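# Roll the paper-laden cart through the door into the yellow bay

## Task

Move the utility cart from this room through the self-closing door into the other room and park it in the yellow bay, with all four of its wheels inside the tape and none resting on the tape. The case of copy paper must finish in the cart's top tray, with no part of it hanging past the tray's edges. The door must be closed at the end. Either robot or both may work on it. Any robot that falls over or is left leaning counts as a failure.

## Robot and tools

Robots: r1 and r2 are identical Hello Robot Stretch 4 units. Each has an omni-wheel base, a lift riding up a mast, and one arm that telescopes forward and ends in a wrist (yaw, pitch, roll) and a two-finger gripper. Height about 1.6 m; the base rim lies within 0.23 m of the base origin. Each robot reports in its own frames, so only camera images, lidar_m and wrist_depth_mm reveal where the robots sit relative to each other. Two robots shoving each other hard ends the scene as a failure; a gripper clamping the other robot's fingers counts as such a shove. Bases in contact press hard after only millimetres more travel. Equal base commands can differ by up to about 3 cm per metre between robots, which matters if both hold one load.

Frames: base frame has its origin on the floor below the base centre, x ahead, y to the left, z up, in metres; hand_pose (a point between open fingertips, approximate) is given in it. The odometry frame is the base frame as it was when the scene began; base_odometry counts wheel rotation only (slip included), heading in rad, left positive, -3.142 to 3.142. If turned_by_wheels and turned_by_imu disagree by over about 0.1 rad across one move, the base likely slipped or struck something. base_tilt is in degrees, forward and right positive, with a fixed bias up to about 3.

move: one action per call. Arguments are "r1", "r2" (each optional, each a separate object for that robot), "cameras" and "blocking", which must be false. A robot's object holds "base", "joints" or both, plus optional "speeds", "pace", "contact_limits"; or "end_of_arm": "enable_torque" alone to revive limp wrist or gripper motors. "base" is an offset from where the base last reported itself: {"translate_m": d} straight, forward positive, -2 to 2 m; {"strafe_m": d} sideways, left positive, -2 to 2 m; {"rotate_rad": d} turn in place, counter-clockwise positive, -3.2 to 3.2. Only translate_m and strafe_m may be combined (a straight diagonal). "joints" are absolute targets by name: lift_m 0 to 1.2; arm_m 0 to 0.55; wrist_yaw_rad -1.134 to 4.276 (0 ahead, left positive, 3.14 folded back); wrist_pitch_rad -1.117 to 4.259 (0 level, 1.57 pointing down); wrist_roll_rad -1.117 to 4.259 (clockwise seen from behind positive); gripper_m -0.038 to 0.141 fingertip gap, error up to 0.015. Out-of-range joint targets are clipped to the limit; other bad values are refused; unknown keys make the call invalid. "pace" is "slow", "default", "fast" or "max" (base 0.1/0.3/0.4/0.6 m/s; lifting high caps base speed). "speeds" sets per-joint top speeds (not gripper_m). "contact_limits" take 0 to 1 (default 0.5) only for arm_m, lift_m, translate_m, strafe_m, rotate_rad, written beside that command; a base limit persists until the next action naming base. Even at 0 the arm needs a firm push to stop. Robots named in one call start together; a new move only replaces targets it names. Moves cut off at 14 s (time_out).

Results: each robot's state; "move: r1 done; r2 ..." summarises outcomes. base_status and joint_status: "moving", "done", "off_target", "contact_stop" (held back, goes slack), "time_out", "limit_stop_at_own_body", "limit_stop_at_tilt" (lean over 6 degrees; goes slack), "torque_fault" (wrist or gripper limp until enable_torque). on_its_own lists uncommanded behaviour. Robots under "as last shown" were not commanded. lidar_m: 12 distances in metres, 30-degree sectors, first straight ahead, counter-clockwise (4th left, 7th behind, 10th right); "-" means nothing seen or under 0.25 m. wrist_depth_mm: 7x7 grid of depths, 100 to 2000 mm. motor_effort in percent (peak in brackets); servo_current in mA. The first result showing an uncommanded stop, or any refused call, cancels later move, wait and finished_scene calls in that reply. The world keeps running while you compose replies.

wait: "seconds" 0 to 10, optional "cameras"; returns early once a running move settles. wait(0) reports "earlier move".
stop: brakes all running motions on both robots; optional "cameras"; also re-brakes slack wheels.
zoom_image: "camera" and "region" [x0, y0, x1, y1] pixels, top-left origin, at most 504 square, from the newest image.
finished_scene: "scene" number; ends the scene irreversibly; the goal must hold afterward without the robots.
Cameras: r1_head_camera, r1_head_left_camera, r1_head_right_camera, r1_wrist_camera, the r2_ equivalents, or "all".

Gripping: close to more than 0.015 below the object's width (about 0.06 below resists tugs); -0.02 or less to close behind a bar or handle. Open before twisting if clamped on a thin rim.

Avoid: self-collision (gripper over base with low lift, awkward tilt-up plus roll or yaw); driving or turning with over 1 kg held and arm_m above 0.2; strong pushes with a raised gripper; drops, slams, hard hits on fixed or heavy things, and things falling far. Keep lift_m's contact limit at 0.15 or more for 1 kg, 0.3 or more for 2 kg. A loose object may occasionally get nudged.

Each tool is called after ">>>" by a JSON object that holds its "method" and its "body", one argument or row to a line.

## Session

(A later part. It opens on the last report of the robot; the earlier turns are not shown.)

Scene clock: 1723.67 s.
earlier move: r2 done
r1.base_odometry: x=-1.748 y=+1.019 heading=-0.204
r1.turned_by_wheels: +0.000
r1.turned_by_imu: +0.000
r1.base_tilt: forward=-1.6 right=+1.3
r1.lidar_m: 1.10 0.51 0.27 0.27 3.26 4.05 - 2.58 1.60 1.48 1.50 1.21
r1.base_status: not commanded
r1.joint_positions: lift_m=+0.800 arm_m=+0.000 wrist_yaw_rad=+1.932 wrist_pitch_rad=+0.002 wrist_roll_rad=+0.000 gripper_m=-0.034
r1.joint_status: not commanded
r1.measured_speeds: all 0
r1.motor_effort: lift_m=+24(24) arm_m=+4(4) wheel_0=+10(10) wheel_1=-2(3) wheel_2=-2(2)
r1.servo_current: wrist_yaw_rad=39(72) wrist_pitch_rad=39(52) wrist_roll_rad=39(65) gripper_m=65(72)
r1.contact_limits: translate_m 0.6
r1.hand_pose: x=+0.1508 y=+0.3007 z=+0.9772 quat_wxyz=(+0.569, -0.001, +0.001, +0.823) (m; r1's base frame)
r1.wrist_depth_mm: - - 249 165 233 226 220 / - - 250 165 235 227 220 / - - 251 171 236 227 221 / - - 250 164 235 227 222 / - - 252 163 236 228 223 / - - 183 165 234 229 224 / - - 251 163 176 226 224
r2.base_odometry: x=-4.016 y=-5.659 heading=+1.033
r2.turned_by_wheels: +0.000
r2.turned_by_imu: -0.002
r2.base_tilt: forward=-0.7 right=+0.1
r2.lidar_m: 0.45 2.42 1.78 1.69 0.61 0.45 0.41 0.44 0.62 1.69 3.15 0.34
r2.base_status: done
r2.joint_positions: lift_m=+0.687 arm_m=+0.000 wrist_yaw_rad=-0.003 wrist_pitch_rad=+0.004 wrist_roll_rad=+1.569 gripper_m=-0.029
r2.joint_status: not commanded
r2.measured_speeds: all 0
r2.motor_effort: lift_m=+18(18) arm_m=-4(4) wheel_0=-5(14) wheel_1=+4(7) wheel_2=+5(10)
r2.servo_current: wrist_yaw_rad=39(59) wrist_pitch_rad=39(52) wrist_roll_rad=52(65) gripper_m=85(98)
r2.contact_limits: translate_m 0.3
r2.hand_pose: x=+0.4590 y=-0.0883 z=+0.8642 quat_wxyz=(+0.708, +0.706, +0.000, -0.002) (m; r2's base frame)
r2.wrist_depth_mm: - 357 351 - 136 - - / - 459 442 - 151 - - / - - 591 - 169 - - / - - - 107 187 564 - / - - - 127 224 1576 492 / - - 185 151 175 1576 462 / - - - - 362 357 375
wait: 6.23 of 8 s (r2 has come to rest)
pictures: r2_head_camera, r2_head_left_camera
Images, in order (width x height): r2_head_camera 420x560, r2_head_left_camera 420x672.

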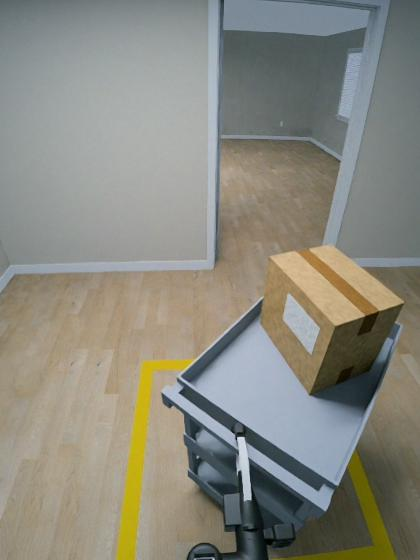

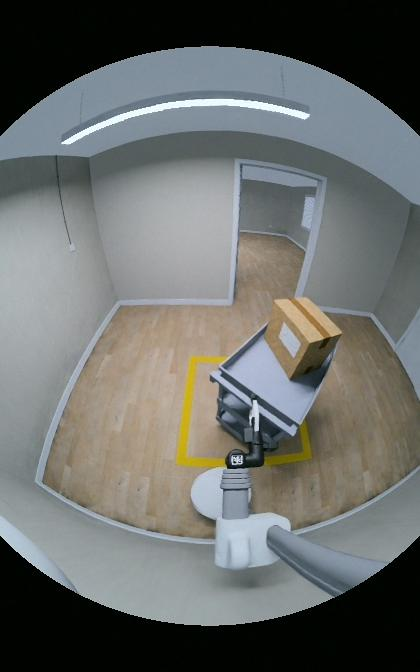

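>>> {"method": "move", "body": {
  "r2": {"base":{"translate_m":0.05,"strafe_m":0.2},"joints":{"wrist_yaw_rad":-0.35},"speeds":{"wrist_yaw_rad":0.15},"contact_limits":{"translate_m":0.3},"pace":"slow"},
  "blocking": false
}}

>>> {"method": "wait", "body": {
  "seconds": 8,
  "cameras": ["r2_head_camera","r2_head_left_camera","r2_head_right_camera"]
}}

Scene clock: 1735.30 s.
move: r2 moving
r1: as last shown
r1.base_tilt: forward=-1.6 right=+1.2
r1.lidar_m: 1.12 0.53 0.27 0.30 3.25 4.02 - 2.56 1.65 1.46 1.46 1.25
r1.motor_effort: lift_m=+24(24) arm_m=+4(4) wheel_0=+9(10) wheel_1=-2(3) wheel_2=-2(2)
r1.servo_current: wrist_yaw_rad=52(59) wrist_pitch_rad=46(46) wrist_roll_rad=46(59) gripper_m=59(72)
r1.contact_limits: translate_m 0.6
r1.wrist_depth_mm: - - 250 165 233 227 220 / - - 251 165 235 226 221 / - - 251 171 233 228 222 / - - 251 164 236 228 223 / - - 252 164 235 229 224 / - - 184 164 234 228 224 / - - 251 163 177 225 224
r2.base_odometry: x=-4.025 y=-5.650 heading=+1.032
r2.turned_by_wheels: +0.000
r2.turned_by_imu: +0.000
r2.base_tilt: forward=-0.6 right=+0.0
r2.lidar_m: 0.45 2.43 1.74 1.68 0.60 0.44 0.41 0.45 0.64 1.75 0.36 0.34
r2.base_status: translate_m moving; strafe_m moving
r2.joint_positions: lift_m=+0.687 arm_m=+0.000 wrist_yaw_rad=-0.062 wrist_pitch_rad=+0.004 wrist_roll_rad=+1.569 gripper_m=-0.029
r2.joint_status: wrist_yaw_rad moving
r2.measured_speeds: translate_m=+0.012 strafe_m=+0.050 rotate_rad=+0.001 lift_m=+0.000 arm_m=+0.000 wrist_yaw_rad=-0.150 wrist_pitch_rad=+0.000 wrist_roll_rad=+0.000
r2.motor_effort: lift_m=+18(18) arm_m=-4(4) wheel_0=-4(12) wheel_1=+7(9) wheel_2=-5(5)
r2.servo_current: wrist_yaw_rad=7(85) wrist_pitch_rad=39(46) wrist_roll_rad=46(52) gripper_m=91(91)
r2.contact_limits: translate_m 0.3
r2.hand_pose: x=+0.4533 y=-0.1051 z=+0.8642 quat_wxyz=(+0.707, +0.706, -0.021, -0.023) (m; r2's base frame)
r2.wrist_depth_mm: - 347 353 - 141 - - / - 442 427 - - - - / - - 554 105 173 - - / - - - 116 195 564 - / - - - 132 223 1618 508 / - - 184 154 175 1618 466 / - - - - 357 353 368
pictures: none

Scene clock: 1738.10 s.
earlier move: r2 done
r1.base_odometry: x=-1.748 y=+1.019 heading=-0.204
r1.turned_by_wheels: +0.000
r1.turned_by_imu: +0.000
r1.base_tilt: forward=-1.6 right=+1.3
r1.lidar_m: 1.10 0.53 0.25 0.30 3.27 4.05 - 2.56 1.64 1.48 1.50 1.22
r1.base_status: not commanded
r1.joint_positions: lift_m=+0.800 arm_m=+0.000 wrist_yaw_rad=+1.932 wrist_pitch_rad=+0.002 wrist_roll_rad=+0.000 gripper_m=-0.034
r1.joint_status: not commanded
r1.measured_speeds: all 0
r1.motor_effort: lift_m=+24(24) arm_m=+4(4) wheel_0=+9(10) wheel_1=-2(3) wheel_2=-2(2)
r1.servo_current: wrist_yaw_rad=39(72) wrist_pitch_rad=39(52) wrist_roll_rad=39(65) gripper_m=65(72)
r1.contact_limits: translate_m 0.6
r1.hand_pose: x=+0.1508 y=+0.3007 z=+0.9772 quat_wxyz=(+0.569, -0.001, +0.001, +0.823) (m; r1's base frame)
r1.wrist_depth_mm: - - 249 164 233 227 220 / - - 249 164 234 227 221 / - - 251 171 236 226 223 / - - 251 165 236 228 223 / - - 251 164 236 228 223 / - - 184 165 235 229 224 / - - 251 163 176 225 224
r2.base_odometry: x=-4.161 y=-5.513 heading=+1.032
r2.turned_by_wheels: +0.000
r2.turned_by_imu: +0.000
r2.base_tilt: forward=-0.7 right=+0.1
r2.lidar_m: 0.42 2.15 1.58 1.50 0.70 0.49 0.46 0.50 0.66 1.91 0.32 0.31
r2.base_status: done
r2.joint_positions: lift_m=+0.687 arm_m=+0.000 wrist_yaw_rad=-0.352 wrist_pitch_rad=+0.004 wrist_roll_rad=+1.569 gripper_m=-0.029
r2.joint_status: all done
r2.measured_speeds: all 0
r2.motor_effort: lift_m=+18(18) arm_m=-4(4) wheel_0=-7(15) wheel_1=+4(9) wheel_2=-8(11)
r2.servo_current: wrist_yaw_rad=59(98) wrist_pitch_rad=46(52) wrist_roll_rad=39(65) gripper_m=91(98)
r2.contact_limits: translate_m 0.3
r2.hand_pose: x=+0.4115 y=-0.1814 z=+0.8642 quat_wxyz=(+0.697, +0.696, -0.122, -0.125) (m; r2's base frame)
r2.wrist_depth_mm: - 364 368 - 151 - - / - 424 413 104 165 - - / - - 512 112 181 - - / - - - 128 199 - - / - - - 144 224 1618 512 / - - 185 163 175 1661 480 / 1921 143 - - - 353 1182
wait: 2.80 of 8 s (r2 has come to rest)
pictures: r2_head_camera, r2_head_left_camera, r2_head_right_camera
Images, in order (width x height): r2_head_camera 420x560, r2_head_left_camera 420x672, r2_head_right_camera 420x672.

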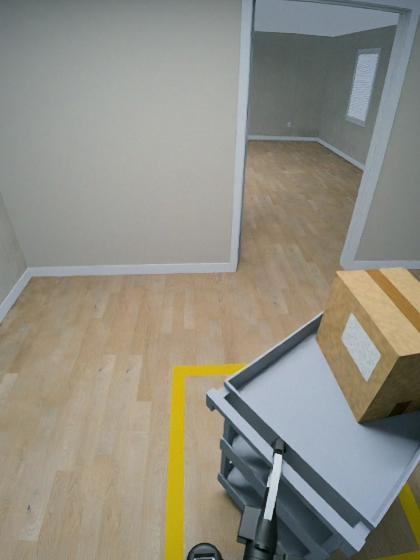

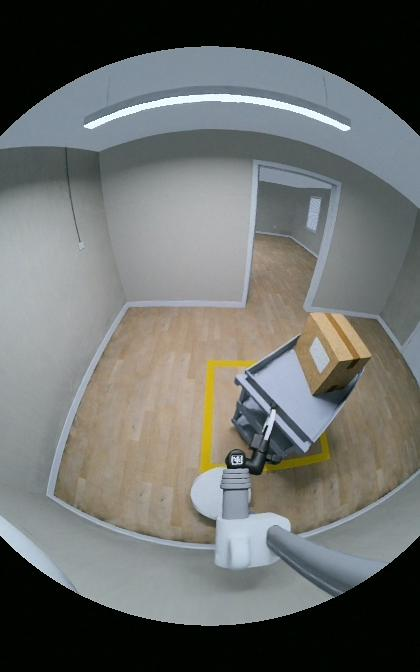

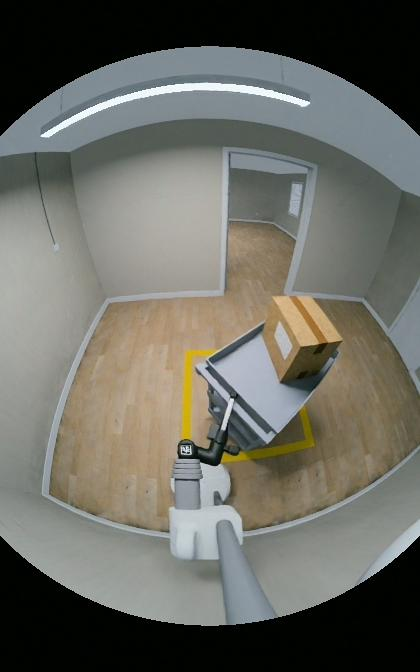

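>>> {"method": "move", "body": {
  "r2": {"base":{"translate_m":0.08,"strafe_m":0.22},"joints":{"wrist_yaw_rad":-0.65},"speeds":{"wrist_yaw_rad":0.12},"contact_limits":{"translate_m":0.3},"pace":"slow"},
  "blocking": false
}}

>>> {"method": "wait", "body": {
  "seconds": 8,
  "cameras": ["r2_head_camera","r2_head_left_camera","r2_head_right_camera"]
}}

Scene clock: 1746.53 s.
move: r2 moving
r1: as last shown
r1.lidar_m: 1.09 0.52 0.27 0.28 3.27 4.01 - 2.55 1.64 1.47 1.49 1.23
r1.servo_current: wrist_yaw_rad=46(65) wrist_pitch_rad=39(46) wrist_roll_rad=65(65) gripper_m=59(65)
r1.contact_limits: translate_m 0.6
r1.wrist_depth_mm: - - 249 165 232 226 220 / - - 249 164 234 227 221 / - - 251 171 234 227 222 / - - 252 164 235 229 224 / - - 252 164 236 229 224 / - - 185 165 235 229 224 / - - 250 163 176 226 223
r2.base_odometry: x=-4.169 y=-5.503 heading=+1.031
r2.turned_by_wheels: -0.001
r2.turned_by_imu: +0.000
r2.base_tilt: forward=-0.6 right=+0.1
r2.lidar_m: 0.45 2.14 1.56 1.48 0.69 0.50 0.47 0.50 0.69 1.86 0.31 0.32
r2.base_status: translate_m moving; strafe_m moving
r2.joint_positions: lift_m=+0.687 arm_m=+0.000 wrist_yaw_rad=-0.399 wrist_pitch_rad=+0.004 wrist_roll_rad=+1.569 gripper_m=-0.029
r2.joint_status: wrist_yaw_rad moving
r2.measured_speeds: translate_m=+0.017 strafe_m=+0.046 rotate_rad=+0.002 lift_m=+0.000 arm_m=+0.000 wrist_yaw_rad=-0.120 wrist_pitch_rad=+0.000 wrist_roll_rad=+0.000
r2.motor_effort: lift_m=+18(18) arm_m=-3(4) wheel_0=-10(10) wheel_1=+6(9) wheel_2=-5(8)
r2.servo_current: wrist_yaw_rad=33(85) wrist_pitch_rad=39(46) wrist_roll_rad=52(52) gripper_m=85(91)
r2.contact_limits: translate_m 0.3
r2.hand_pose: x=+0.4027 y=-0.1926 z=+0.8642 quat_wxyz=(+0.693, +0.693, -0.139, -0.142) (m; r2's base frame)
r2.wrist_depth_mm: - 382 382 103 155 - - / - 404 407 108 168 - - / - - 504 116 183 - - / - - - 132 202 - - / - - - 146 224 1708 525 / - - 183 165 177 1618 473 / 1983 142 - - - 1430 1182
pictures: none

Scene clock: 1749.63 s.
earlier move: r2 done
r1.base_odometry: x=-1.748 y=+1.019 heading=-0.204
r1.turned_by_wheels: +0.000
r1.turned_by_imu: +0.000
r1.base_tilt: forward=-1.6 right=+1.3
r1.lidar_m: 1.10 0.51 0.26 0.28 3.27 4.05 - 2.55 1.65 1.47 1.48 1.22
r1.base_status: not commanded
r1.joint_positions: lift_m=+0.800 arm_m=+0.000 wrist_yaw_rad=+1.932 wrist_pitch_rad=+0.002 wrist_roll_rad=+0.000 gripper_m=-0.034
r1.joint_status: not commanded
r1.measured_speeds: all 0
r1.motor_effort: lift_m=+24(24) arm_m=+4(4) wheel_0=+9(10) wheel_1=-3(3) wheel_2=-2(2)
r1.servo_current: wrist_yaw_rad=65(72) wrist_pitch_rad=46(52) wrist_roll_rad=59(72) gripper_m=65(72)
r1.contact_limits: translate_m 0.6
r1.hand_pose: x=+0.1508 y=+0.3007 z=+0.9772 quat_wxyz=(+0.569, -0.001, +0.001, +0.823) (m; r1's base frame)
r1.wrist_depth_mm: - - 249 165 233 227 222 / - - 250 164 235 226 222 / - - 250 171 235 228 222 / - - 252 164 236 228 222 / - - 253 165 234 228 222 / - - 183 165 234 229 223 / - - 252 163 177 226 224
r2.base_odometry: x=-4.309 y=-5.332 heading=+1.031
r2.turned_by_wheels: +0.000
r2.turned_by_imu: +0.000
r2.base_tilt: forward=-0.7 right=+0.1
r2.lidar_m: 2.24 1.85 1.34 1.28 0.78 0.58 0.55 0.58 0.80 2.20 0.25 0.38
r2.base_status: done
r2.joint_positions: lift_m=+0.687 arm_m=+0.000 wrist_yaw_rad=-0.654 wrist_pitch_rad=+0.004 wrist_roll_rad=+1.569 gripper_m=-0.029
r2.joint_status: all done
r2.measured_speeds: all 0
r2.motor_effort: lift_m=+18(18) arm_m=-4(4) wheel_0=-5(14) wheel_1=+3(9) wheel_2=-8(11)
r2.servo_current: wrist_yaw_rad=46(91) wrist_pitch_rad=46(52) wrist_roll_rad=59(59) gripper_m=91(91)
r2.contact_limits: translate_m 0.3
r2.hand_pose: x=+0.3467 y=-0.2447 z=+0.8642 quat_wxyz=(+0.670, +0.670, -0.226, -0.228) (m; r2's base frame)
r2.wrist_depth_mm: - 359 351 - 136 - - / - 459 439 - 151 - - / - - 585 - 170 - - / - - - 111 193 559 - / - - - 129 224 1618 496 / - - 184 153 178 1618 1205 / - 1863 - - 357 357 373
wait: 3.10 of 8 s (r2 has come to rest)
pictures: r2_head_camera, r2_head_left_camera, r2_head_right_camera
Images, in order (width x height): r2_head_camera 420x560, r2_head_left_camera 420x672, r2_head_right_camera 420x672.

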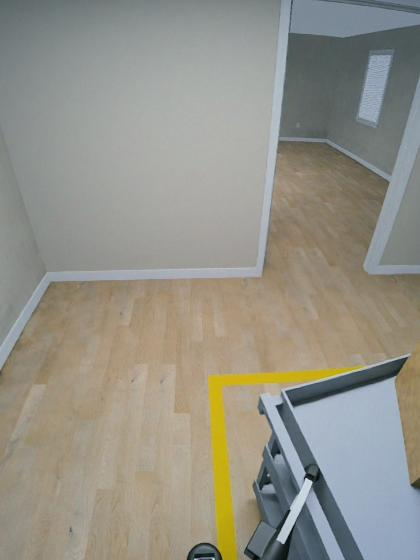

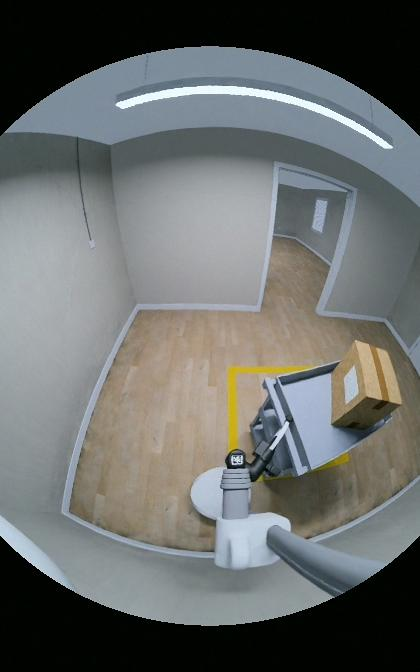

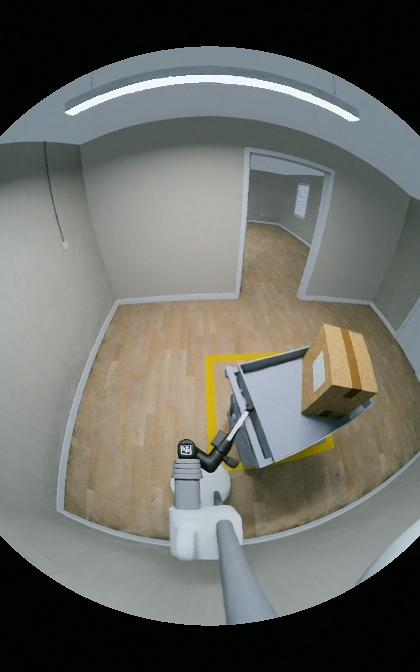

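>>> {"method": "move", "body": {
  "r2": {"base":{"translate_m":0.44,"strafe_m":0.19},"joints":{"wrist_yaw_rad":-0.95},"speeds":{"wrist_yaw_rad":0.08},"contact_limits":{"translate_m":0.3},"pace":"slow"},
  "blocking": false
}}

>>> {"method": "wait", "body": {
  "seconds": 9,
  "cameras": ["r2_head_camera","r2_head_left_camera","r2_head_right_camera"]
}}

Scene clock: 1761.27 s.
move: r2 moving
r1: as last shown
r1.base_tilt: forward=-1.6 right=+1.2
r1.lidar_m: 1.11 0.52 0.26 0.29 3.27 4.05 - 2.55 1.65 1.47 1.50 1.23
r1.motor_effort: lift_m=+24(24) arm_m=+4(4) wheel_0=+9(10) wheel_1=-2(3) wheel_2=-2(2)
r1.servo_current: wrist_yaw_rad=52(59) wrist_pitch_rad=46(46) wrist_roll_rad=52(72) gripper_m=65(72)
r1.contact_limits: translate_m 0.6
r1.wrist_depth_mm: - - 249 165 234 227 220 / - - 250 165 235 226 221 / - - 249 171 236 227 222 / - - 251 165 236 229 223 / - - 252 164 236 228 223 / - - 184 164 234 229 223 / - - 252 163 176 226 224
r2.base_odometry: x=-4.307 y=-5.318 heading=+1.031
r2.turned_by_wheels: +0.000
r2.turned_by_imu: +0.000
r2.base_tilt: forward=-0.7 right=+0.1
r2.lidar_m: 2.24 1.81 1.33 1.27 0.83 0.58 0.55 0.60 0.81 0.46 0.25 0.38
r2.base_status: translate_m moving; strafe_m moving
r2.joint_positions: lift_m=+0.687 arm_m=+0.000 wrist_yaw_rad=-0.688 wrist_pitch_rad=+0.004 wrist_roll_rad=+1.569 gripper_m=-0.029
r2.joint_status: wrist_yaw_rad moving
r2.measured_speeds: translate_m=+0.049 strafe_m=+0.021 rotate_rad=+0.001 lift_m=+0.000 arm_m=+0.000 wrist_yaw_rad=-0.089 wrist_pitch_rad=+0.000 wrist_roll_rad=+0.000
r2.motor_effort: lift_m=+18(18) arm_m=-4(4) wheel_0=-1(8) wheel_1=+8(8) wheel_2=-12(13)
r2.servo_current: wrist_yaw_rad=7(85) wrist_pitch_rad=46(46) wrist_roll_rad=46(52) gripper_m=85(91)
r2.contact_limits: translate_m 0.3
r2.hand_pose: x=+0.3382 y=-0.2506 z=+0.8642 quat_wxyz=(+0.666, +0.666, -0.237, -0.240) (m; r2's base frame)
r2.wrist_depth_mm: - 355 349 - 139 - - / - 449 430 - - - - / - - 564 - 172 - - / - - - 114 194 554 - / - - - 131 223 1618 504 / - - 183 154 178 1618 462 / - - - - 353 351 364
pictures: none

Scene clock: 1766.77 s.
earlier move: r2 done
r1.base_odometry: x=-1.748 y=+1.019 heading=-0.204
r1.turned_by_wheels: +0.000
r1.turned_by_imu: +0.000
r1.base_tilt: forward=-1.6 right=+1.2
r1.lidar_m: 1.10 0.52 0.26 0.29 3.26 4.02 - 2.56 1.62 1.48 1.49 1.24
r1.base_status: not commanded
r1.joint_positions: lift_m=+0.800 arm_m=+0.000 wrist_yaw_rad=+1.932 wrist_pitch_rad=+0.002 wrist_roll_rad=+0.000 gripper_m=-0.034
r1.joint_status: not commanded
r1.measured_speeds: all 0
r1.motor_effort: lift_m=+24(24) arm_m=+4(4) wheel_0=+9(10) wheel_1=-3(3) wheel_2=-2(2)
r1.servo_current: wrist_yaw_rad=39(72) wrist_pitch_rad=39(52) wrist_roll_rad=39(72) gripper_m=65(72)
r1.contact_limits: translate_m 0.6
r1.hand_pose: x=+0.1508 y=+0.3007 z=+0.9772 quat_wxyz=(+0.569, -0.001, +0.001, +0.823) (m; r1's base frame)
r1.wrist_depth_mm: - - 249 164 233 225 220 / - - 250 164 235 227 221 / - - 250 171 235 227 222 / - - 249 164 235 229 223 / - - 251 164 236 228 223 / - - 183 165 236 229 223 / - - 251 163 177 226 224
r2.base_odometry: x=-4.246 y=-4.857 heading=+1.030
r2.turned_by_wheels: +0.000
r2.turned_by_imu: -0.001
r2.base_tilt: forward=-0.7 right=+0.1
r2.lidar_m: 1.80 1.58 1.15 1.09 1.14 1.05 0.98 1.03 1.43 0.25 0.25 0.41
r2.base_status: done
r2.joint_positions: lift_m=+0.687 arm_m=+0.000 wrist_yaw_rad=-0.959 wrist_pitch_rad=+0.004 wrist_roll_rad=+1.569 gripper_m=-0.029
r2.joint_status: all done
r2.measured_speeds: all 0
r2.motor_effort: lift_m=+18(18) arm_m=-3(4) wheel_0=+2(9) wheel_1=+2(9) wheel_2=-10(18)
r2.servo_current: wrist_yaw_rad=59(98) wrist_pitch_rad=39(52) wrist_roll_rad=46(59) gripper_m=78(98)
r2.contact_limits: translate_m 0.3
r2.hand_pose: x=+0.2650 y=-0.2863 z=+0.8639 quat_wxyz=(+0.627, +0.628, -0.325, -0.328) (m; r2's base frame)
r2.wrist_depth_mm: - 430 - - - - - / - - - - - - - / - - - - - - - / - - - - - 1397 488 / - - - - - 1618 462 / - - 184 116 168 389 418 / 1863 - - - - 1756 1182
wait: 5.50 of 9 s (r2 has come to rest)
pictures: r2_head_camera, r2_head_left_camera, r2_head_right_camera
Images, in order (width x height): r2_head_camera 420x560, r2_head_left_camera 420x672, r2_head_right_camera 420x672.

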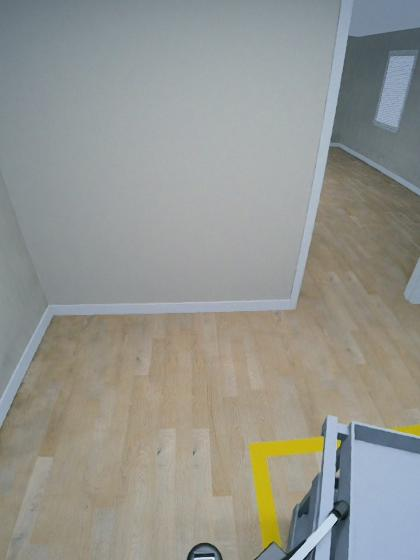

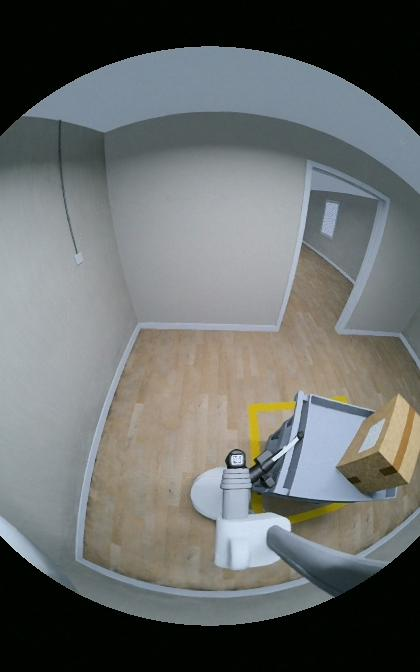

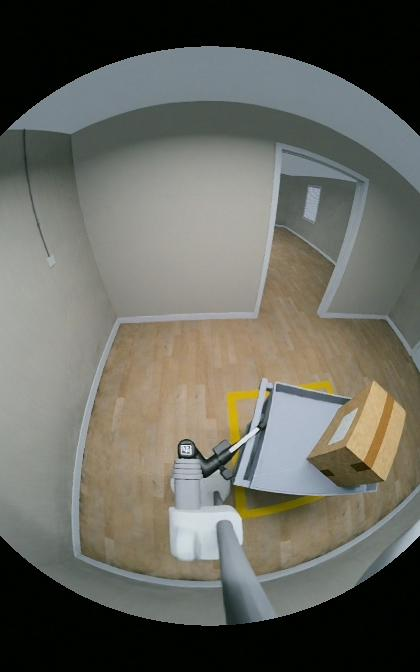

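>>> {"method": "move", "body": {
  "r2": {"joints":{"gripper_m":0.08}},
  "blocking": false
}}

>>> {"method": "wait", "body": {
  "seconds": 2
}}

>>> {"method": "move", "body": {
  "r2": {"base":{"translate_m":-0.15,"strafe_m":0.2},"pace":"slow"},
  "blocking": false
}}

>>> {"method": "move", "body": {
  "r1": {"joints":{"gripper_m":0.1}},
  "blocking": false
}}

>>> {"method": "wait", "body": {
  "seconds": 4,
  "cameras": ["r2_head_camera","r2_head_left_camera","r2_head_right_camera","r1_head_camera","r1_head_left_camera"]
}}

Scene clock: 1778.17 s.
move: r2 moving
r1: as last shown
r1.lidar_m: 1.11 0.52 0.26 0.31 3.25 4.05 - 2.56 1.64 1.47 1.49 1.23
r1.motor_effort: lift_m=+24(24) arm_m=+4(4) wheel_0=+9(10) wheel_1=-2(3) wheel_2=-2(2)
r1.servo_current: wrist_yaw_rad=52(52) wrist_pitch_rad=39(52) wrist_roll_rad=46(65) gripper_m=65(72)
r1.contact_limits: translate_m 0.6
r1.wrist_depth_mm: - - 250 165 233 226 220 / - - 250 164 235 226 221 / - - 249 170 235 228 222 / - - 252 164 235 229 223 / - - 251 165 236 228 223 / - - 185 164 233 229 224 / - - 251 163 177 226 224
r2.base_odometry: x=-4.246 y=-4.857 heading=+1.031
r2.turned_by_wheels: +0.000
r2.turned_by_imu: +0.001
r2.base_tilt: forward=-0.7 right=+0.0
r2.lidar_m: 1.80 1.55 1.15 1.07 1.12 1.04 0.99 1.01 1.40 0.25 0.25 0.42
r2.base_status: not commanded
r2.joint_positions: lift_m=+0.687 arm_m=+0.000 wrist_yaw_rad=-0.959 wrist_pitch_rad=+0.004 wrist_roll_rad=+1.569 gripper_m=-0.003
r2.joint_status: gripper_m moving
r2.measured_speeds: all 0
r2.motor_effort: lift_m=+18(18) arm_m=-3(4) wheel_0=+2(3) wheel_1=+2(3) wheel_2=-10(10)
r2.servo_current: wrist_yaw_rad=52(65) wrist_pitch_rad=39(46) wrist_roll_rad=39(52) gripper_m=78(104)
r2.contact_limits: translate_m 0.3
r2.hand_pose: x=+0.2650 y=-0.2863 z=+0.8639 quat_wxyz=(+0.627, +0.628, -0.325, -0.328) (m; r2's base frame)
r2.wrist_depth_mm: - 430 - - - - - / - - - - - - - / - - - - - - - / - - - - - 1537 492 / - - - - - 1576 466 / - - 186 120 174 397 1138 / 1808 - - - - 1499 1182
pictures: none

Scene clock: 1779.47 s.
earlier move: r2 done
r1.base_odometry: x=-1.748 y=+1.019 heading=-0.204
r1.turned_by_wheels: +0.000
r1.turned_by_imu: +0.000
r1.base_tilt: forward=-1.6 right=+1.2
r1.lidar_m: 1.11 0.54 0.26 0.28 3.26 4.04 - 2.54 1.63 1.46 1.48 1.21
r1.base_status: not commanded
r1.joint_positions: lift_m=+0.800 arm_m=+0.000 wrist_yaw_rad=+1.932 wrist_pitch_rad=+0.002 wrist_roll_rad=+0.000 gripper_m=-0.034
r1.joint_status: not commanded
r1.measured_speeds: all 0
r1.motor_effort: lift_m=+24(24) arm_m=+4(4) wheel_0=+9(10) wheel_1=-2(3) wheel_2=-2(2)
r1.servo_current: wrist_yaw_rad=46(72) wrist_pitch_rad=46(52) wrist_roll_rad=78(78) gripper_m=59(72)
r1.contact_limits: translate_m 0.6
r1.hand_pose: x=+0.1508 y=+0.3007 z=+0.9772 quat_wxyz=(+0.569, -0.001, +0.001, +0.823) (m; r1's base frame)
r1.wrist_depth_mm: - - 250 164 233 227 221 / - - 250 164 235 226 221 / - - 250 171 235 228 222 / - - 252 164 236 228 224 / - - 253 164 235 229 223 / - - 183 165 235 229 224 / - - 252 163 176 226 224
r2.base_odometry: x=-4.246 y=-4.857 heading=+1.031
r2.turned_by_wheels: +0.000
r2.turned_by_imu: +0.000
r2.base_tilt: forward=-0.6 right=+0.1
r2.lidar_m: 1.80 1.62 1.15 1.08 1.12 1.03 0.97 1.04 1.43 0.25 0.25 0.42
r2.base_status: not commanded
r2.joint_positions: lift_m=+0.687 arm_m=+0.000 wrist_yaw_rad=-0.957 wrist_pitch_rad=+0.004 wrist_roll_rad=+1.569 gripper_m=+0.080
r2.joint_status: all done
r2.measured_speeds: all 0
r2.motor_effort: lift_m=+18(18) arm_m=-4(4) wheel_0=+3(3) wheel_1=+3(3) wheel_2=-8(10)
r2.servo_current: wrist_yaw_rad=52(72) wrist_pitch_rad=46(46) wrist_roll_rad=59(59) gripper_m=46(143)
r2.contact_limits: translate_m 0.3
r2.hand_pose: x=+0.2654 y=-0.2861 z=+0.8639 quat_wxyz=(+0.627, +0.628, -0.324, -0.327) (m; r2's base frame)
r2.wrist_depth_mm: - 477 - - - - - / - - - - - - - / - - - - - - - / - - - - - 1430 492 / - - - - - 1537 466 / - - 192 124 172 1397 402 / 1756 - - - - 1618 1182
wait: 1.30 of 2 s (r2 has come to rest)
pictures: none

Scene clock: 1779.97 s.
move: r2 moving
r1: as last shown
r1.lidar_m: 1.09 0.55 0.27 0.28 3.26 4.06 - 2.54 1.65 1.45 1.51 1.23
r1.servo_current: wrist_yaw_rad=59(59) wrist_pitch_rad=39(46) wrist_roll_rad=33(78) gripper_m=59(72)
r1.contact_limits: translate_m 0.6
r1.wrist_depth_mm: - - 249 165 233 226 220 / - - 251 165 234 226 220 / - - 250 171 235 228 222 / - - 251 164 235 228 222 / - - 252 164 236 229 223 / - - 185 165 234 229 224 / - - 252 163 177 227 224
r2.base_odometry: x=-4.258 y=-4.858 heading=+1.031
r2.turned_by_wheels: +0.001
r2.turned_by_imu: +0.001
r2.base_tilt: forward=-0.7 right=+0.1
r2.lidar_m: 1.81 1.58 1.13 1.07 1.14 1.04 0.97 1.02 1.44 0.25 0.25 0.43
r2.base_status: translate_m moving; strafe_m moving
r2.joint_positions: lift_m=+0.687 arm_m=+0.000 wrist_yaw_rad=-0.952 wrist_pitch_rad=+0.004 wrist_roll_rad=+1.569 gripper_m=+0.080
r2.joint_status: not commanded
r2.measured_speeds: translate_m=-0.029 strafe_m=+0.041 rotate_rad=+0.000 lift_m=+0.000 arm_m=+0.000 wrist_yaw_rad=+0.000 wrist_pitch_rad=+0.000 wrist_roll_rad=+0.000
r2.motor_effort: lift_m=+18(18) arm_m=-3(4) wheel_0=-6(8) wheel_1=+7(7) wheel_2=+8(9)
r2.servo_current: wrist_yaw_rad=39(65) wrist_pitch_rad=46(46) wrist_roll_rad=46(59) gripper_m=46(59)
r2.hand_pose: x=+0.2671 y=-0.2856 z=+0.8640 quat_wxyz=(+0.628, +0.629, -0.322, -0.326) (m; r2's base frame)
r2.wrist_depth_mm: - - 436 - - - - / - - - - - - - / - - - - - - 530 / - - - - - 1464 496 / - - - - - 1756 462 / - - 193 141 188 404 1138 / 1808 - - - - 1708 1205
pictures: none

Scene clock: 1780.47 s.
earlier move: r2 moving
move: r1 moving
r1.base_odometry: x=-1.748 y=+1.019 heading=-0.204
r1.turned_by_wheels: +0.000
r1.turned_by_imu: +0.000
r1.base_tilt: forward=-1.6 right=+1.3
r1.lidar_m: 1.11 0.53 0.26 0.27 3.26 4.01 - 2.55 1.64 1.47 1.50 1.23
r1.base_status: not commanded
r1.joint_positions: lift_m=+0.800 arm_m=+0.000 wrist_yaw_rad=+1.932 wrist_pitch_rad=+0.002 wrist_roll_rad=+0.000 gripper_m=-0.009
r1.joint_status: gripper_m moving
r1.measured_speeds: translate_m=+0.000 strafe_m=+0.000 rotate_rad=-0.001 lift_m=+0.000 arm_m=+0.000 wrist_yaw_rad=+0.000 wrist_pitch_rad=+0.000 wrist_roll_rad=+0.000
r1.motor_effort: lift_m=+24(24) arm_m=+4(4) wheel_0=+9(10) wheel_1=-2(3) wheel_2=-2(2)
r1.servo_current: wrist_yaw_rad=65(65) wrist_pitch_rad=46(52) wrist_roll_rad=39(72) gripper_m=78(78)
r1.contact_limits: translate_m 0.6
r1.hand_pose: x=+0.1508 y=+0.3007 z=+0.9772 quat_wxyz=(+0.569, -0.001, +0.001, +0.823) (m; r1's base frame)
r1.wrist_depth_mm: - - 253 169 237 229 224 / - - 254 169 237 231 224 / - - 256 169 238 231 226 / - - 256 169 238 231 226 / - - 256 169 239 232 226 / - - 190 169 237 233 227 / - - 255 167 165 231 227
r2.base_odometry: x=-4.296 y=-4.862 heading=+1.031
r2.turned_by_wheels: +0.000
r2.turned_by_imu: +0.000
r2.base_tilt: forward=-0.7 right=+0.1
r2.lidar_m: 1.85 1.52 1.12 1.04 1.10 0.99 0.95 0.98 1.38 0.25 0.25 0.43
r2.base_status: translate_m moving; strafe_m moving
r2.joint_positions: lift_m=+0.687 arm_m=+0.000 wrist_yaw_rad=-0.952 wrist_pitch_rad=+0.004 wrist_roll_rad=+1.569 gripper_m=+0.080
r2.joint_status: not commanded
r2.measured_speeds: translate_m=-0.058 strafe_m=+0.081 rotate_rad=-0.003 lift_m=+0.000 arm_m=+0.000 wrist_yaw_rad=+0.000 wrist_pitch_rad=+0.000 wrist_roll_rad=+0.000
r2.motor_effort: lift_m=+18(18) arm_m=-3(4) wheel_0=-8(12) wheel_1=+6(7) wheel_2=+6(10)
r2.servo_current: wrist_yaw_rad=46(52) wrist_pitch_rad=46(52) wrist_roll_rad=46(52) gripper_m=52(52)
r2.hand_pose: x=+0.2671 y=-0.2856 z=+0.8640 quat_wxyz=(+0.628, +0.629, -0.322, -0.326) (m; r2's base frame)
r2.wrist_depth_mm: - - 433 - - - - / - - - - - 147 - / - - - - - 185 - / - - - 104 223 1661 525 / - - - 149 263 1661 480 / - - 193 211 191 445 1160 / 1863 - - - - 1921 1205
pictures: none

Scene clock: 1782.00 s.
earlier move: r1 done; r2 moving
r1.base_odometry: x=-1.748 y=+1.019 heading=-0.204
r1.turned_by_wheels: +0.000
r1.turned_by_imu: -0.001
r1.base_tilt: forward=-1.6 right=+1.3
r1.lidar_m: 1.09 0.84 0.65 0.58 3.26 4.06 - 2.54 1.65 1.47 1.50 1.21
r1.base_status: not commanded
r1.joint_positions: lift_m=+0.800 arm_m=+0.000 wrist_yaw_rad=+1.932 wrist_pitch_rad=+0.002 wrist_roll_rad=+0.000 gripper_m=+0.100
r1.joint_status: all done
r1.measured_speeds: all 0
r1.motor_effort: lift_m=+24(24) arm_m=+4(4) wheel_0=+4(10) wheel_1=-2(3) wheel_2=-2(2)
r1.servo_current: wrist_yaw_rad=52(72) wrist_pitch_rad=52(52) wrist_roll_rad=52(72) gripper_m=46(91)
r1.contact_limits: translate_m 0.6
r1.hand_pose: x=+0.1508 y=+0.3007 z=+0.9772 quat_wxyz=(+0.569, -0.001, +0.001, +0.823) (m; r1's base frame)
r1.wrist_depth_mm: - - - - 535 496 452 / - - - - 530 496 455 / - - - - 544 500 455 / - - - - 539 496 459 / - - - - 539 496 459 / - - 214 - 198 488 462 / - - - 140 544 496 462
r2.base_odometry: x=-4.448 y=-4.878 heading=+1.031
r2.turned_by_wheels: +0.000
r2.turned_by_imu: +0.000
r2.base_tilt: forward=-0.7 right=+0.0
r2.lidar_m: 1.93 1.35 1.00 0.91 0.98 0.91 0.86 0.87 1.27 0.45 0.34 0.59
r2.base_status: translate_m moving; strafe_m moving
r2.joint_positions: lift_m=+0.687 arm_m=+0.000 wrist_yaw_rad=-0.952 wrist_pitch_rad=+0.004 wrist_roll_rad=+1.569 gripper_m=+0.080
r2.joint_status: not commanded
r2.measured_speeds: translate_m=-0.061 strafe_m=+0.078 rotate_rad=+0.004 lift_m=+0.000 arm_m=+0.000 wrist_yaw_rad=+0.000 wrist_pitch_rad=+0.000 wrist_roll_rad=+0.000
r2.motor_effort: lift_m=+18(18) arm_m=-3(4) wheel_0=-5(12) wheel_1=+6(7) wheel_2=+7(10)
r2.servo_current: wrist_yaw_rad=46(59) wrist_pitch_rad=39(52) wrist_roll_rad=46(59) gripper_m=52(59)
r2.hand_pose: x=+0.2671 y=-0.2856 z=+0.8640 quat_wxyz=(+0.628, +0.629, -0.322, -0.326) (m; r2's base frame)
r2.wrist_depth_mm: - - 462 224 218 232 232 / - - 661 195 191 - - / - - - 223 312 - - / - - - 357 - - - / - - - 539 - 1921 517 / - - 193 574 192 1618 1205 / 1921 1983 - - - 1921 1205
wait: 1.53 of 4 s (r1 has come to rest)
pictures: r1_head_camera, r1_head_left_camera, r2_head_camera, r2_head_left_camera, r2_head_right_camera
Images, in order (width x height): r1_head_camera 420x560, r1_head_left_camera 420x672, r2_head_camera 420x560, r2_head_left_camera 420x672, r2_head_right_camera 420x672.

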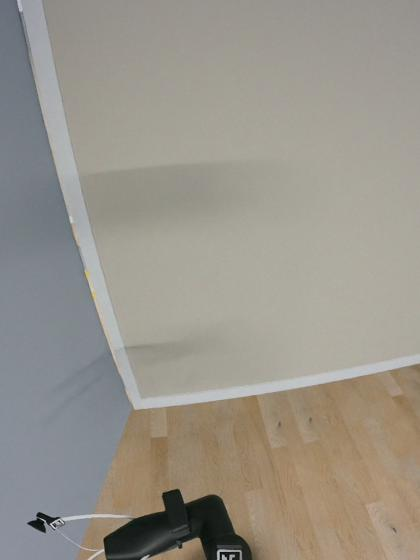

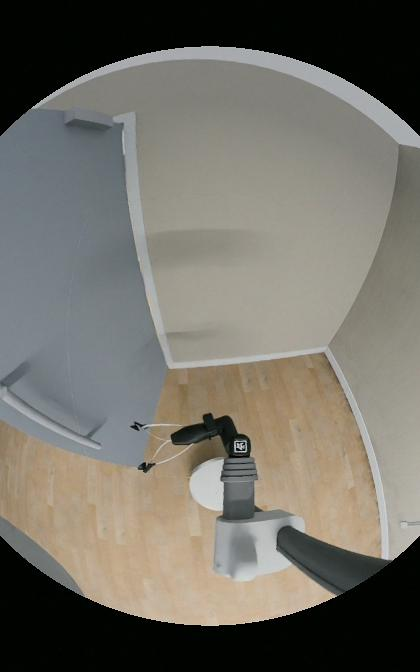

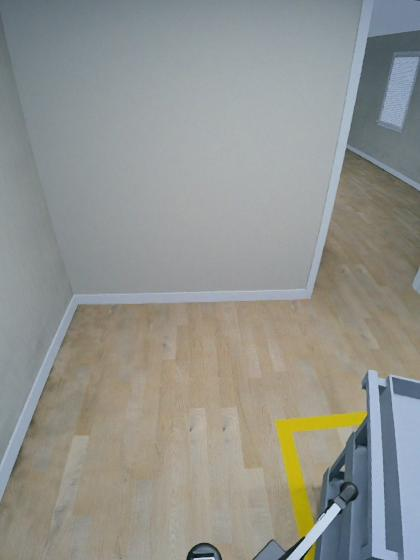

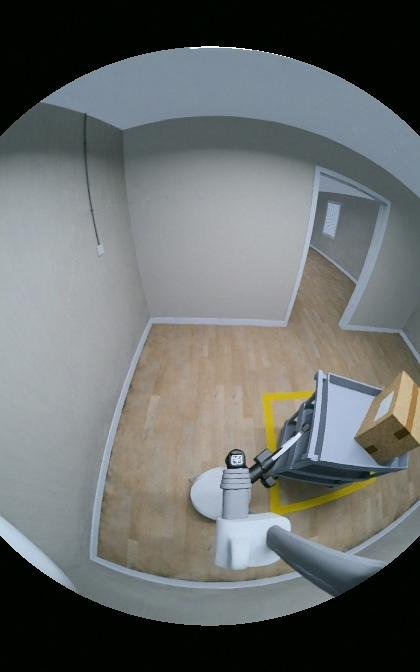

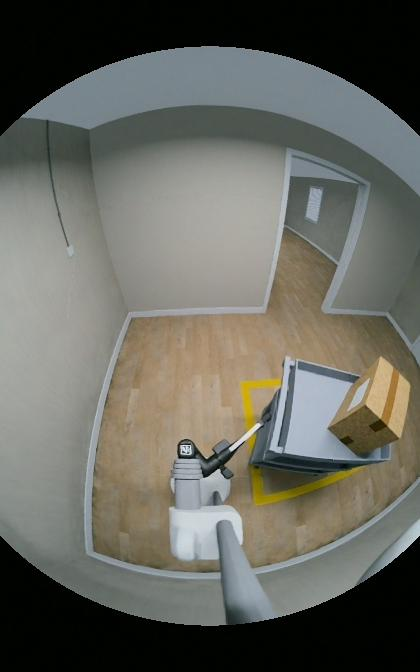

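>>> {"method": "wait", "body": {
  "seconds": 1.5
}}

>>> {"method": "move", "body": {
  "r2": {"base":{"strafe_m":0.15,"translate_m":-0.05}},
  "blocking": false
}}

>>> {"method": "wait", "body": {
  "seconds": 2
}}

>>> {"method": "move", "body": {
  "r2": {"base":{"rotate_rad":-1.3},"joints":{"wrist_yaw_rad":1.3,"gripper_m":0.0}},
  "blocking": false
}}

>>> {"method": "wait", "body": {
  "seconds": 3,
  "cameras": ["r2_head_camera","r2_head_left_camera","r2_head_right_camera","r1_head_left_camera"]
}}

Scene clock: 1791.20 s.
earlier move: r2 done
r1.base_odometry: x=-1.748 y=+1.019 heading=-0.204
r1.turned_by_wheels: +0.000
r1.turned_by_imu: +0.000
r1.base_tilt: forward=-1.6 right=+1.3
r1.lidar_m: 1.10 1.12 1.42 2.84 3.26 4.03 - 2.56 1.63 1.46 1.49 1.23
r1.base_status: not commanded
r1.joint_positions: lift_m=+0.800 arm_m=+0.000 wrist_yaw_rad=+1.932 wrist_pitch_rad=+0.002 wrist_roll_rad=+0.000 gripper_m=+0.100
r1.joint_status: all done
r1.measured_speeds: all 0
r1.motor_effort: lift_m=+24(24) arm_m=+4(4) wheel_0=+3(10) wheel_1=-2(3) wheel_2=-2(2)
r1.servo_current: wrist_yaw_rad=46(72) wrist_pitch_rad=52(59) wrist_roll_rad=46(72) gripper_m=46(91)
r1.contact_limits: translate_m 0.6
r1.hand_pose: x=+0.1508 y=+0.3007 z=+0.9772 quat_wxyz=(+0.569, -0.001, +0.001, +0.823) (m; r1's base frame)
r1.wrist_depth_mm: - - - - - - - / - - - - - - - / - - - - - - - / - - - - - - - / - - - - - - - / - - 214 - 198 - - / - - - 145 - - -
r2.base_odometry: x=-4.494 y=-4.883 heading=+1.031
r2.turned_by_wheels: +0.000
r2.turned_by_imu: +0.001
r2.base_tilt: forward=-0.7 right=+0.1
r2.lidar_m: 1.95 1.29 0.93 0.89 0.93 0.88 0.85 0.86 1.21 0.50 0.40 0.61
r2.base_status: done
r2.joint_positions: lift_m=+0.687 arm_m=+0.000 wrist_yaw_rad=-0.952 wrist_pitch_rad=+0.004 wrist_roll_rad=+1.569 gripper_m=+0.080
r2.joint_status: not commanded
r2.measured_speeds: all 0
r2.motor_effort: lift_m=+18(18) arm_m=-3(4) wheel_0=-4(12) wheel_1=+5(7) wheel_2=+6(10)
r2.servo_current: wrist_yaw_rad=46(59) wrist_pitch_rad=39(52) wrist_roll_rad=52(65) gripper_m=46(59)
r2.hand_pose: x=+0.2671 y=-0.2856 z=+0.8640 quat_wxyz=(+0.628, +0.629, -0.322, -0.326) (m; r2's base frame)
r2.wrist_depth_mm: - - 512 293 285 279 - / - - 661 272 271 279 279 / - - - 256 370 - - / - - - 421 - - 455 / - - - - - 1756 585 / - - 194 - 193 1618 1182 / 1983 1983 - - - 1708 1182
wait: 0.00 of 1.5 s (r2 has come to rest)
pictures: none

Scene clock: 1791.70 s.
move: r2 moving
r1: as last shown
r1.lidar_m: 1.10 1.13 1.39 2.85 3.29 4.03 - 2.56 1.64 1.47 1.50 1.23
r1.motor_effort: lift_m=+24(24) arm_m=+4(4) wheel_0=+3(4) wheel_1=-3(3) wheel_2=-2(2)
r1.servo_current: wrist_yaw_rad=65(65) wrist_pitch_rad=52(52) wrist_roll_rad=39(59) gripper_m=39(46)
r1.contact_limits: translate_m 0.6
r1.wrist_depth_mm: - - - - - - - / - - - - - - - / - - - - - - - / - - - - - - - / - - - - - - - / - - 215 - 198 - - / - - - 145 - - -
r2.base_odometry: x=-4.526 y=-4.876 heading=+1.032
r2.turned_by_wheels: +0.000
r2.turned_by_imu: +0.000
r2.base_tilt: forward=-0.7 right=+0.1
r2.lidar_m: 1.96 1.24 0.90 0.86 0.88 0.88 0.80 0.85 1.19 0.57 0.41 0.74
r2.base_status: translate_m moving; strafe_m moving
r2.joint_positions: lift_m=+0.687 arm_m=+0.000 wrist_yaw_rad=-0.952 wrist_pitch_rad=+0.004 wrist_roll_rad=+1.569 gripper_m=+0.080
r2.joint_status: not commanded
r2.measured_speeds: translate_m=-0.040 strafe_m=+0.117 rotate_rad=+0.007 lift_m=+0.000 arm_m=+0.000 wrist_yaw_rad=+0.000 wrist_pitch_rad=+0.000 wrist_roll_rad=+0.000
r2.motor_effort: lift_m=+18(18) arm_m=-3(4) wheel_0=-8(12) wheel_1=+9(10) wheel_2=+6(9)
r2.servo_current: wrist_yaw_rad=46(52) wrist_pitch_rad=52(52) wrist_roll_rad=52(59) gripper_m=52(59)
r2.hand_pose: x=+0.2671 y=-0.2856 z=+0.8640 quat_wxyz=(+0.628, +0.629, -0.322, -0.326) (m; r2's base frame)
r2.wrist_depth_mm: - - 535 324 314 309 - / - - 691 291 301 309 307 / - - - 304 - - - / - - - 466 - - 496 / - - - - - 1756 1138 / - - 193 - 193 1618 1182 / - - - - - 1756 1205
pictures: none

Scene clock: 1793.07 s.
earlier move: r2 done
r1.base_odometry: x=-1.748 y=+1.019 heading=-0.204
r1.turned_by_wheels: +0.000
r1.turned_by_imu: +0.000
r1.base_tilt: forward=-1.6 right=+1.3
r1.lidar_m: 1.08 1.12 1.38 2.85 3.27 4.05 - 2.57 1.64 1.46 1.50 1.21
r1.base_status: not commanded
r1.joint_positions: lift_m=+0.800 arm_m=+0.000 wrist_yaw_rad=+1.932 wrist_pitch_rad=+0.002 wrist_roll_rad=+0.000 gripper_m=+0.100
r1.joint_status: not commanded
r1.measured_speeds: all 0
r1.motor_effort: lift_m=+24(24) arm_m=+4(4) wheel_0=+3(4) wheel_1=-2(3) wheel_2=-2(2)
r1.servo_current: wrist_yaw_rad=39(72) wrist_pitch_rad=39(52) wrist_roll_rad=39(65) gripper_m=46(52)
r1.contact_limits: translate_m 0.6
r1.hand_pose: x=+0.1508 y=+0.3007 z=+0.9772 quat_wxyz=(+0.569, -0.001, +0.001, +0.823) (m; r1's base frame)
r1.wrist_depth_mm: - - - - - - - / - - - - - - - / - - - - - - - / - - - - - - - / - - - - - - - / - - 215 - 198 - - / - - - 145 - - -
r2.base_odometry: x=-4.648 y=-4.849 heading=+1.032
r2.turned_by_wheels: +0.000
r2.turned_by_imu: +0.000
r2.base_tilt: forward=-0.6 right=+0.1
r2.lidar_m: 2.00 1.09 0.78 0.73 0.76 0.83 0.79 0.83 1.14 0.68 0.56 2.09
r2.base_status: done
r2.joint_positions: lift_m=+0.687 arm_m=+0.000 wrist_yaw_rad=-0.952 wrist_pitch_rad=+0.004 wrist_roll_rad=+1.569 gripper_m=+0.080
r2.joint_status: not commanded
r2.measured_speeds: all 0
r2.motor_effort: lift_m=+18(18) arm_m=-3(4) wheel_0=-3(12) wheel_1=+3(10) wheel_2=+5(9)
r2.servo_current: wrist_yaw_rad=46(59) wrist_pitch_rad=39(52) wrist_roll_rad=46(59) gripper_m=59(59)
r2.hand_pose: x=+0.2671 y=-0.2856 z=+0.8640 quat_wxyz=(+0.628, +0.629, -0.322, -0.326) (m; r2's base frame)
r2.wrist_depth_mm: - - 654 477 - - - / - - 904 415 449 430 436 / - - - - - - 508 / - - - 732 - 668 1205 / - - - - - 1708 1205 / - - 194 - 193 1618 1205 / - - - - - 1756 1205
wait: 1.37 of 2 s (r2 has come to rest)
pictures: none

Scene clock: 1793.57 s.
move: r2 moving
r1: as last shown
r1.lidar_m: 1.10 1.12 1.41 2.82 3.25 4.04 - 2.57 1.65 1.48 1.48 1.21
r1.servo_current: wrist_yaw_rad=52(59) wrist_pitch_rad=46(46) wrist_roll_rad=39(59) gripper_m=39(46)
r1.contact_limits: translate_m 0.6
r1.wrist_depth_mm: - - - - - - - / - - - - - - - / - - - - - - - / - - - - - - - / - - - - - - - / - - 214 - 198 - - / - - - 145 - - -
r2.base_odometry: x=-4.648 y=-4.849 heading=+0.780
r2.turned_by_wheels: -0.252
r2.turned_by_imu: -0.245
r2.base_tilt: forward=-0.7 right=+0.1
r2.lidar_m: 2.02 1.51 0.88 0.75 0.74 0.88 0.79 0.80 0.90 1.06 0.56 0.60
r2.base_status: rotate_rad moving
r2.joint_positions: lift_m=+0.687 arm_m=+0.000 wrist_yaw_rad=-0.385 wrist_pitch_rad=+0.004 wrist_roll_rad=+1.569 gripper_m=+0.061
r2.joint_status: wrist_yaw_rad moving; gripper_m moving
r2.measured_speeds: translate_m=+0.000 strafe_m=-0.002 rotate_rad=-0.976 lift_m=+0.000 arm_m=+0.000 wrist_yaw_rad=+1.746 wrist_pitch_rad=+0.000 wrist_roll_rad=+0.000
r2.motor_effort: lift_m=+18(18) arm_m=-4(4) wheel_0=+9(11) wheel_1=+9(10) wheel_2=+10(11)
r2.servo_current: wrist_yaw_rad=78(137) wrist_pitch_rad=46(46) wrist_roll_rad=52(52) gripper_m=104(111)
r2.hand_pose: x=+0.4053 y=-0.1893 z=+0.8640 quat_wxyz=(+0.694, +0.694, -0.134, -0.137) (m; r2's base frame)
r2.wrist_depth_mm: - - - 427 - - 455 / - - - 574 - 621 549 / - - - - - 1618 1205 / - - - - - 1756 1205 / - - - - - 1808 1182 / 1921 - 190 - 186 1618 1205 / - 124 - - - - 1182
pictures: none

Scene clock: 1795.00 s.
earlier move: r2 done
r1.base_odometry: x=-1.748 y=+1.019 heading=-0.204
r1.turned_by_wheels: +0.000
r1.turned_by_imu: +0.000
r1.base_tilt: forward=-1.6 right=+1.3
r1.lidar_m: 1.09 1.12 1.39 2.81 3.27 4.03 - 2.55 1.61 1.48 1.51 1.22
r1.base_status: not commanded
r1.joint_positions: lift_m=+0.800 arm_m=+0.000 wrist_yaw_rad=+1.932 wrist_pitch_rad=+0.002 wrist_roll_rad=+0.000 gripper_m=+0.100
r1.joint_status: not commanded
r1.measured_speeds: all 0
r1.motor_effort: lift_m=+24(24) arm_m=+4(4) wheel_0=+3(4) wheel_1=-2(3) wheel_2=-2(2)
r1.servo_current: wrist_yaw_rad=46(65) wrist_pitch_rad=33(46) wrist_roll_rad=46(65) gripper_m=46(52)
r1.contact_limits: translate_m 0.6
r1.hand_pose: x=+0.1508 y=+0.3007 z=+0.9772 quat_wxyz=(+0.569, -0.001, +0.001, +0.823) (m; r1's base frame)
r1.wrist_depth_mm: - - - - - - - / - - - - - - - / - - - - - - - / - - - - - - - / - - - - - - - / - - 215 - 198 - - / - - - 145 - - -
r2.base_odometry: x=-4.648 y=-4.849 heading=-0.267
r2.turned_by_wheels: -1.047
r2.turned_by_imu: -1.019
r2.base_tilt: forward=-0.7 right=+0.1
r2.lidar_m: 0.55 0.65 2.00 1.52 0.87 0.75 0.75 0.87 0.76 0.78 0.95 1.07
r2.base_status: done
r2.joint_positions: lift_m=+0.687 arm_m=+0.000 wrist_yaw_rad=+1.297 wrist_pitch_rad=+0.004 wrist_roll_rad=+1.569 gripper_m=+0.001
r2.joint_status: all done
r2.measured_speeds: all 0
r2.motor_effort: lift_m=+18(18) arm_m=-4(4) wheel_0=+3(11) wheel_1=+2(11) wheel_2=+5(11)
r2.servo_current: wrist_yaw_rad=59(150) wrist_pitch_rad=46(52) wrist_roll_rad=46(59) gripper_m=59(156)
r2.hand_pose: x=+0.3331 y=+0.2540 z=+0.8640 quat_wxyz=(+0.565, +0.562, +0.428, +0.426) (m; r2's base frame)
r2.wrist_depth_mm: 1863 - - - - 1537 1182 / - - - - - 1618 1205 / - - - - - 1618 1205 / - - - - - 1618 1182 / - - - - - 1576 1205 / - - 183 192 175 1618 1205 / - 116 - - - 1537 1182
wait: 1.43 of 3 s (r2 has come to rest)
pictures: r1_head_left_camera, r2_head_camera, r2_head_left_camera, r2_head_right_camera
Images, in order (width x height): r1_head_left_camera 420x672, r2_head_camera 420x560, r2_head_left_camera 420x672, r2_head_right_camera 420x672.

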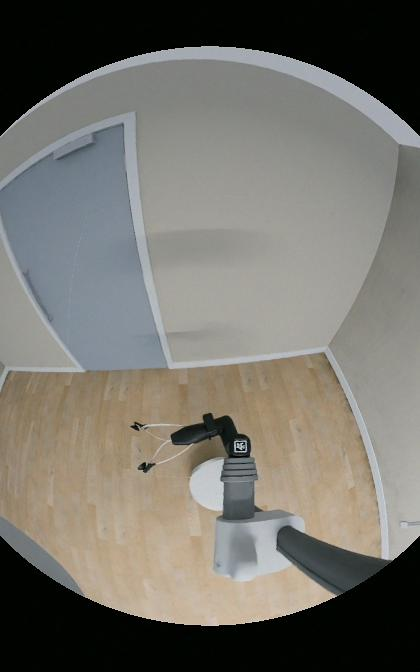

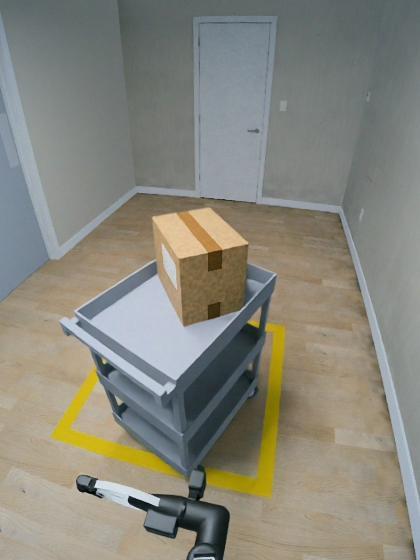

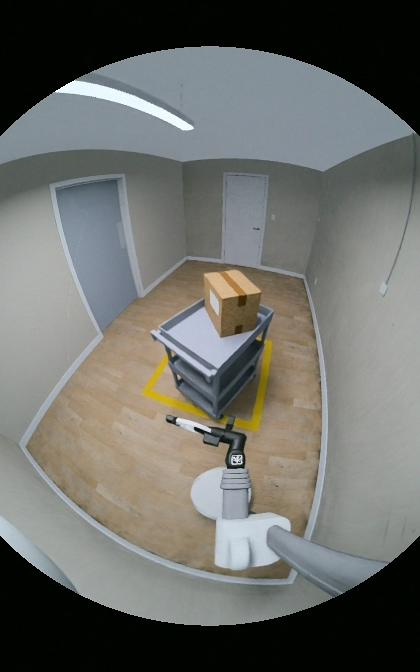

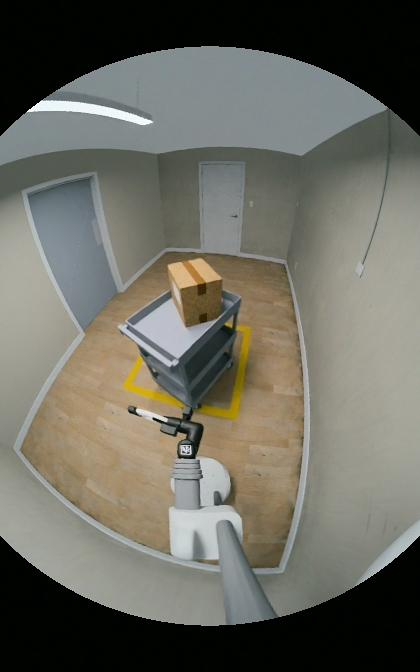

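>>> {"method": "zoom_image", "body": {
  "camera": "r2_head_camera",
  "region": [40, 190, 310, 500]
}}

>>> {"method": "zoom_image", "body": {
  "camera": "r2_head_left_camera",
  "region": [130, 260, 290, 440]
}}

Scaled by 1.626 from the camera's 420x560 image, which has a finer 1200x1600 frame.

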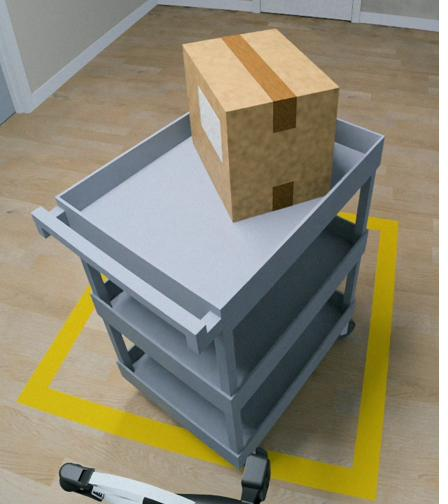

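Scaled by 2.800 from the camera's 420x672 image, which has a finer 600x960 frame.

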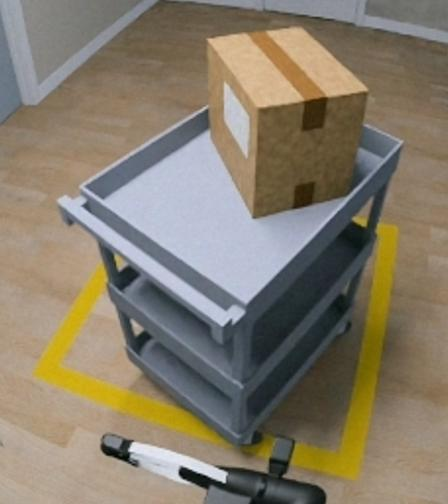

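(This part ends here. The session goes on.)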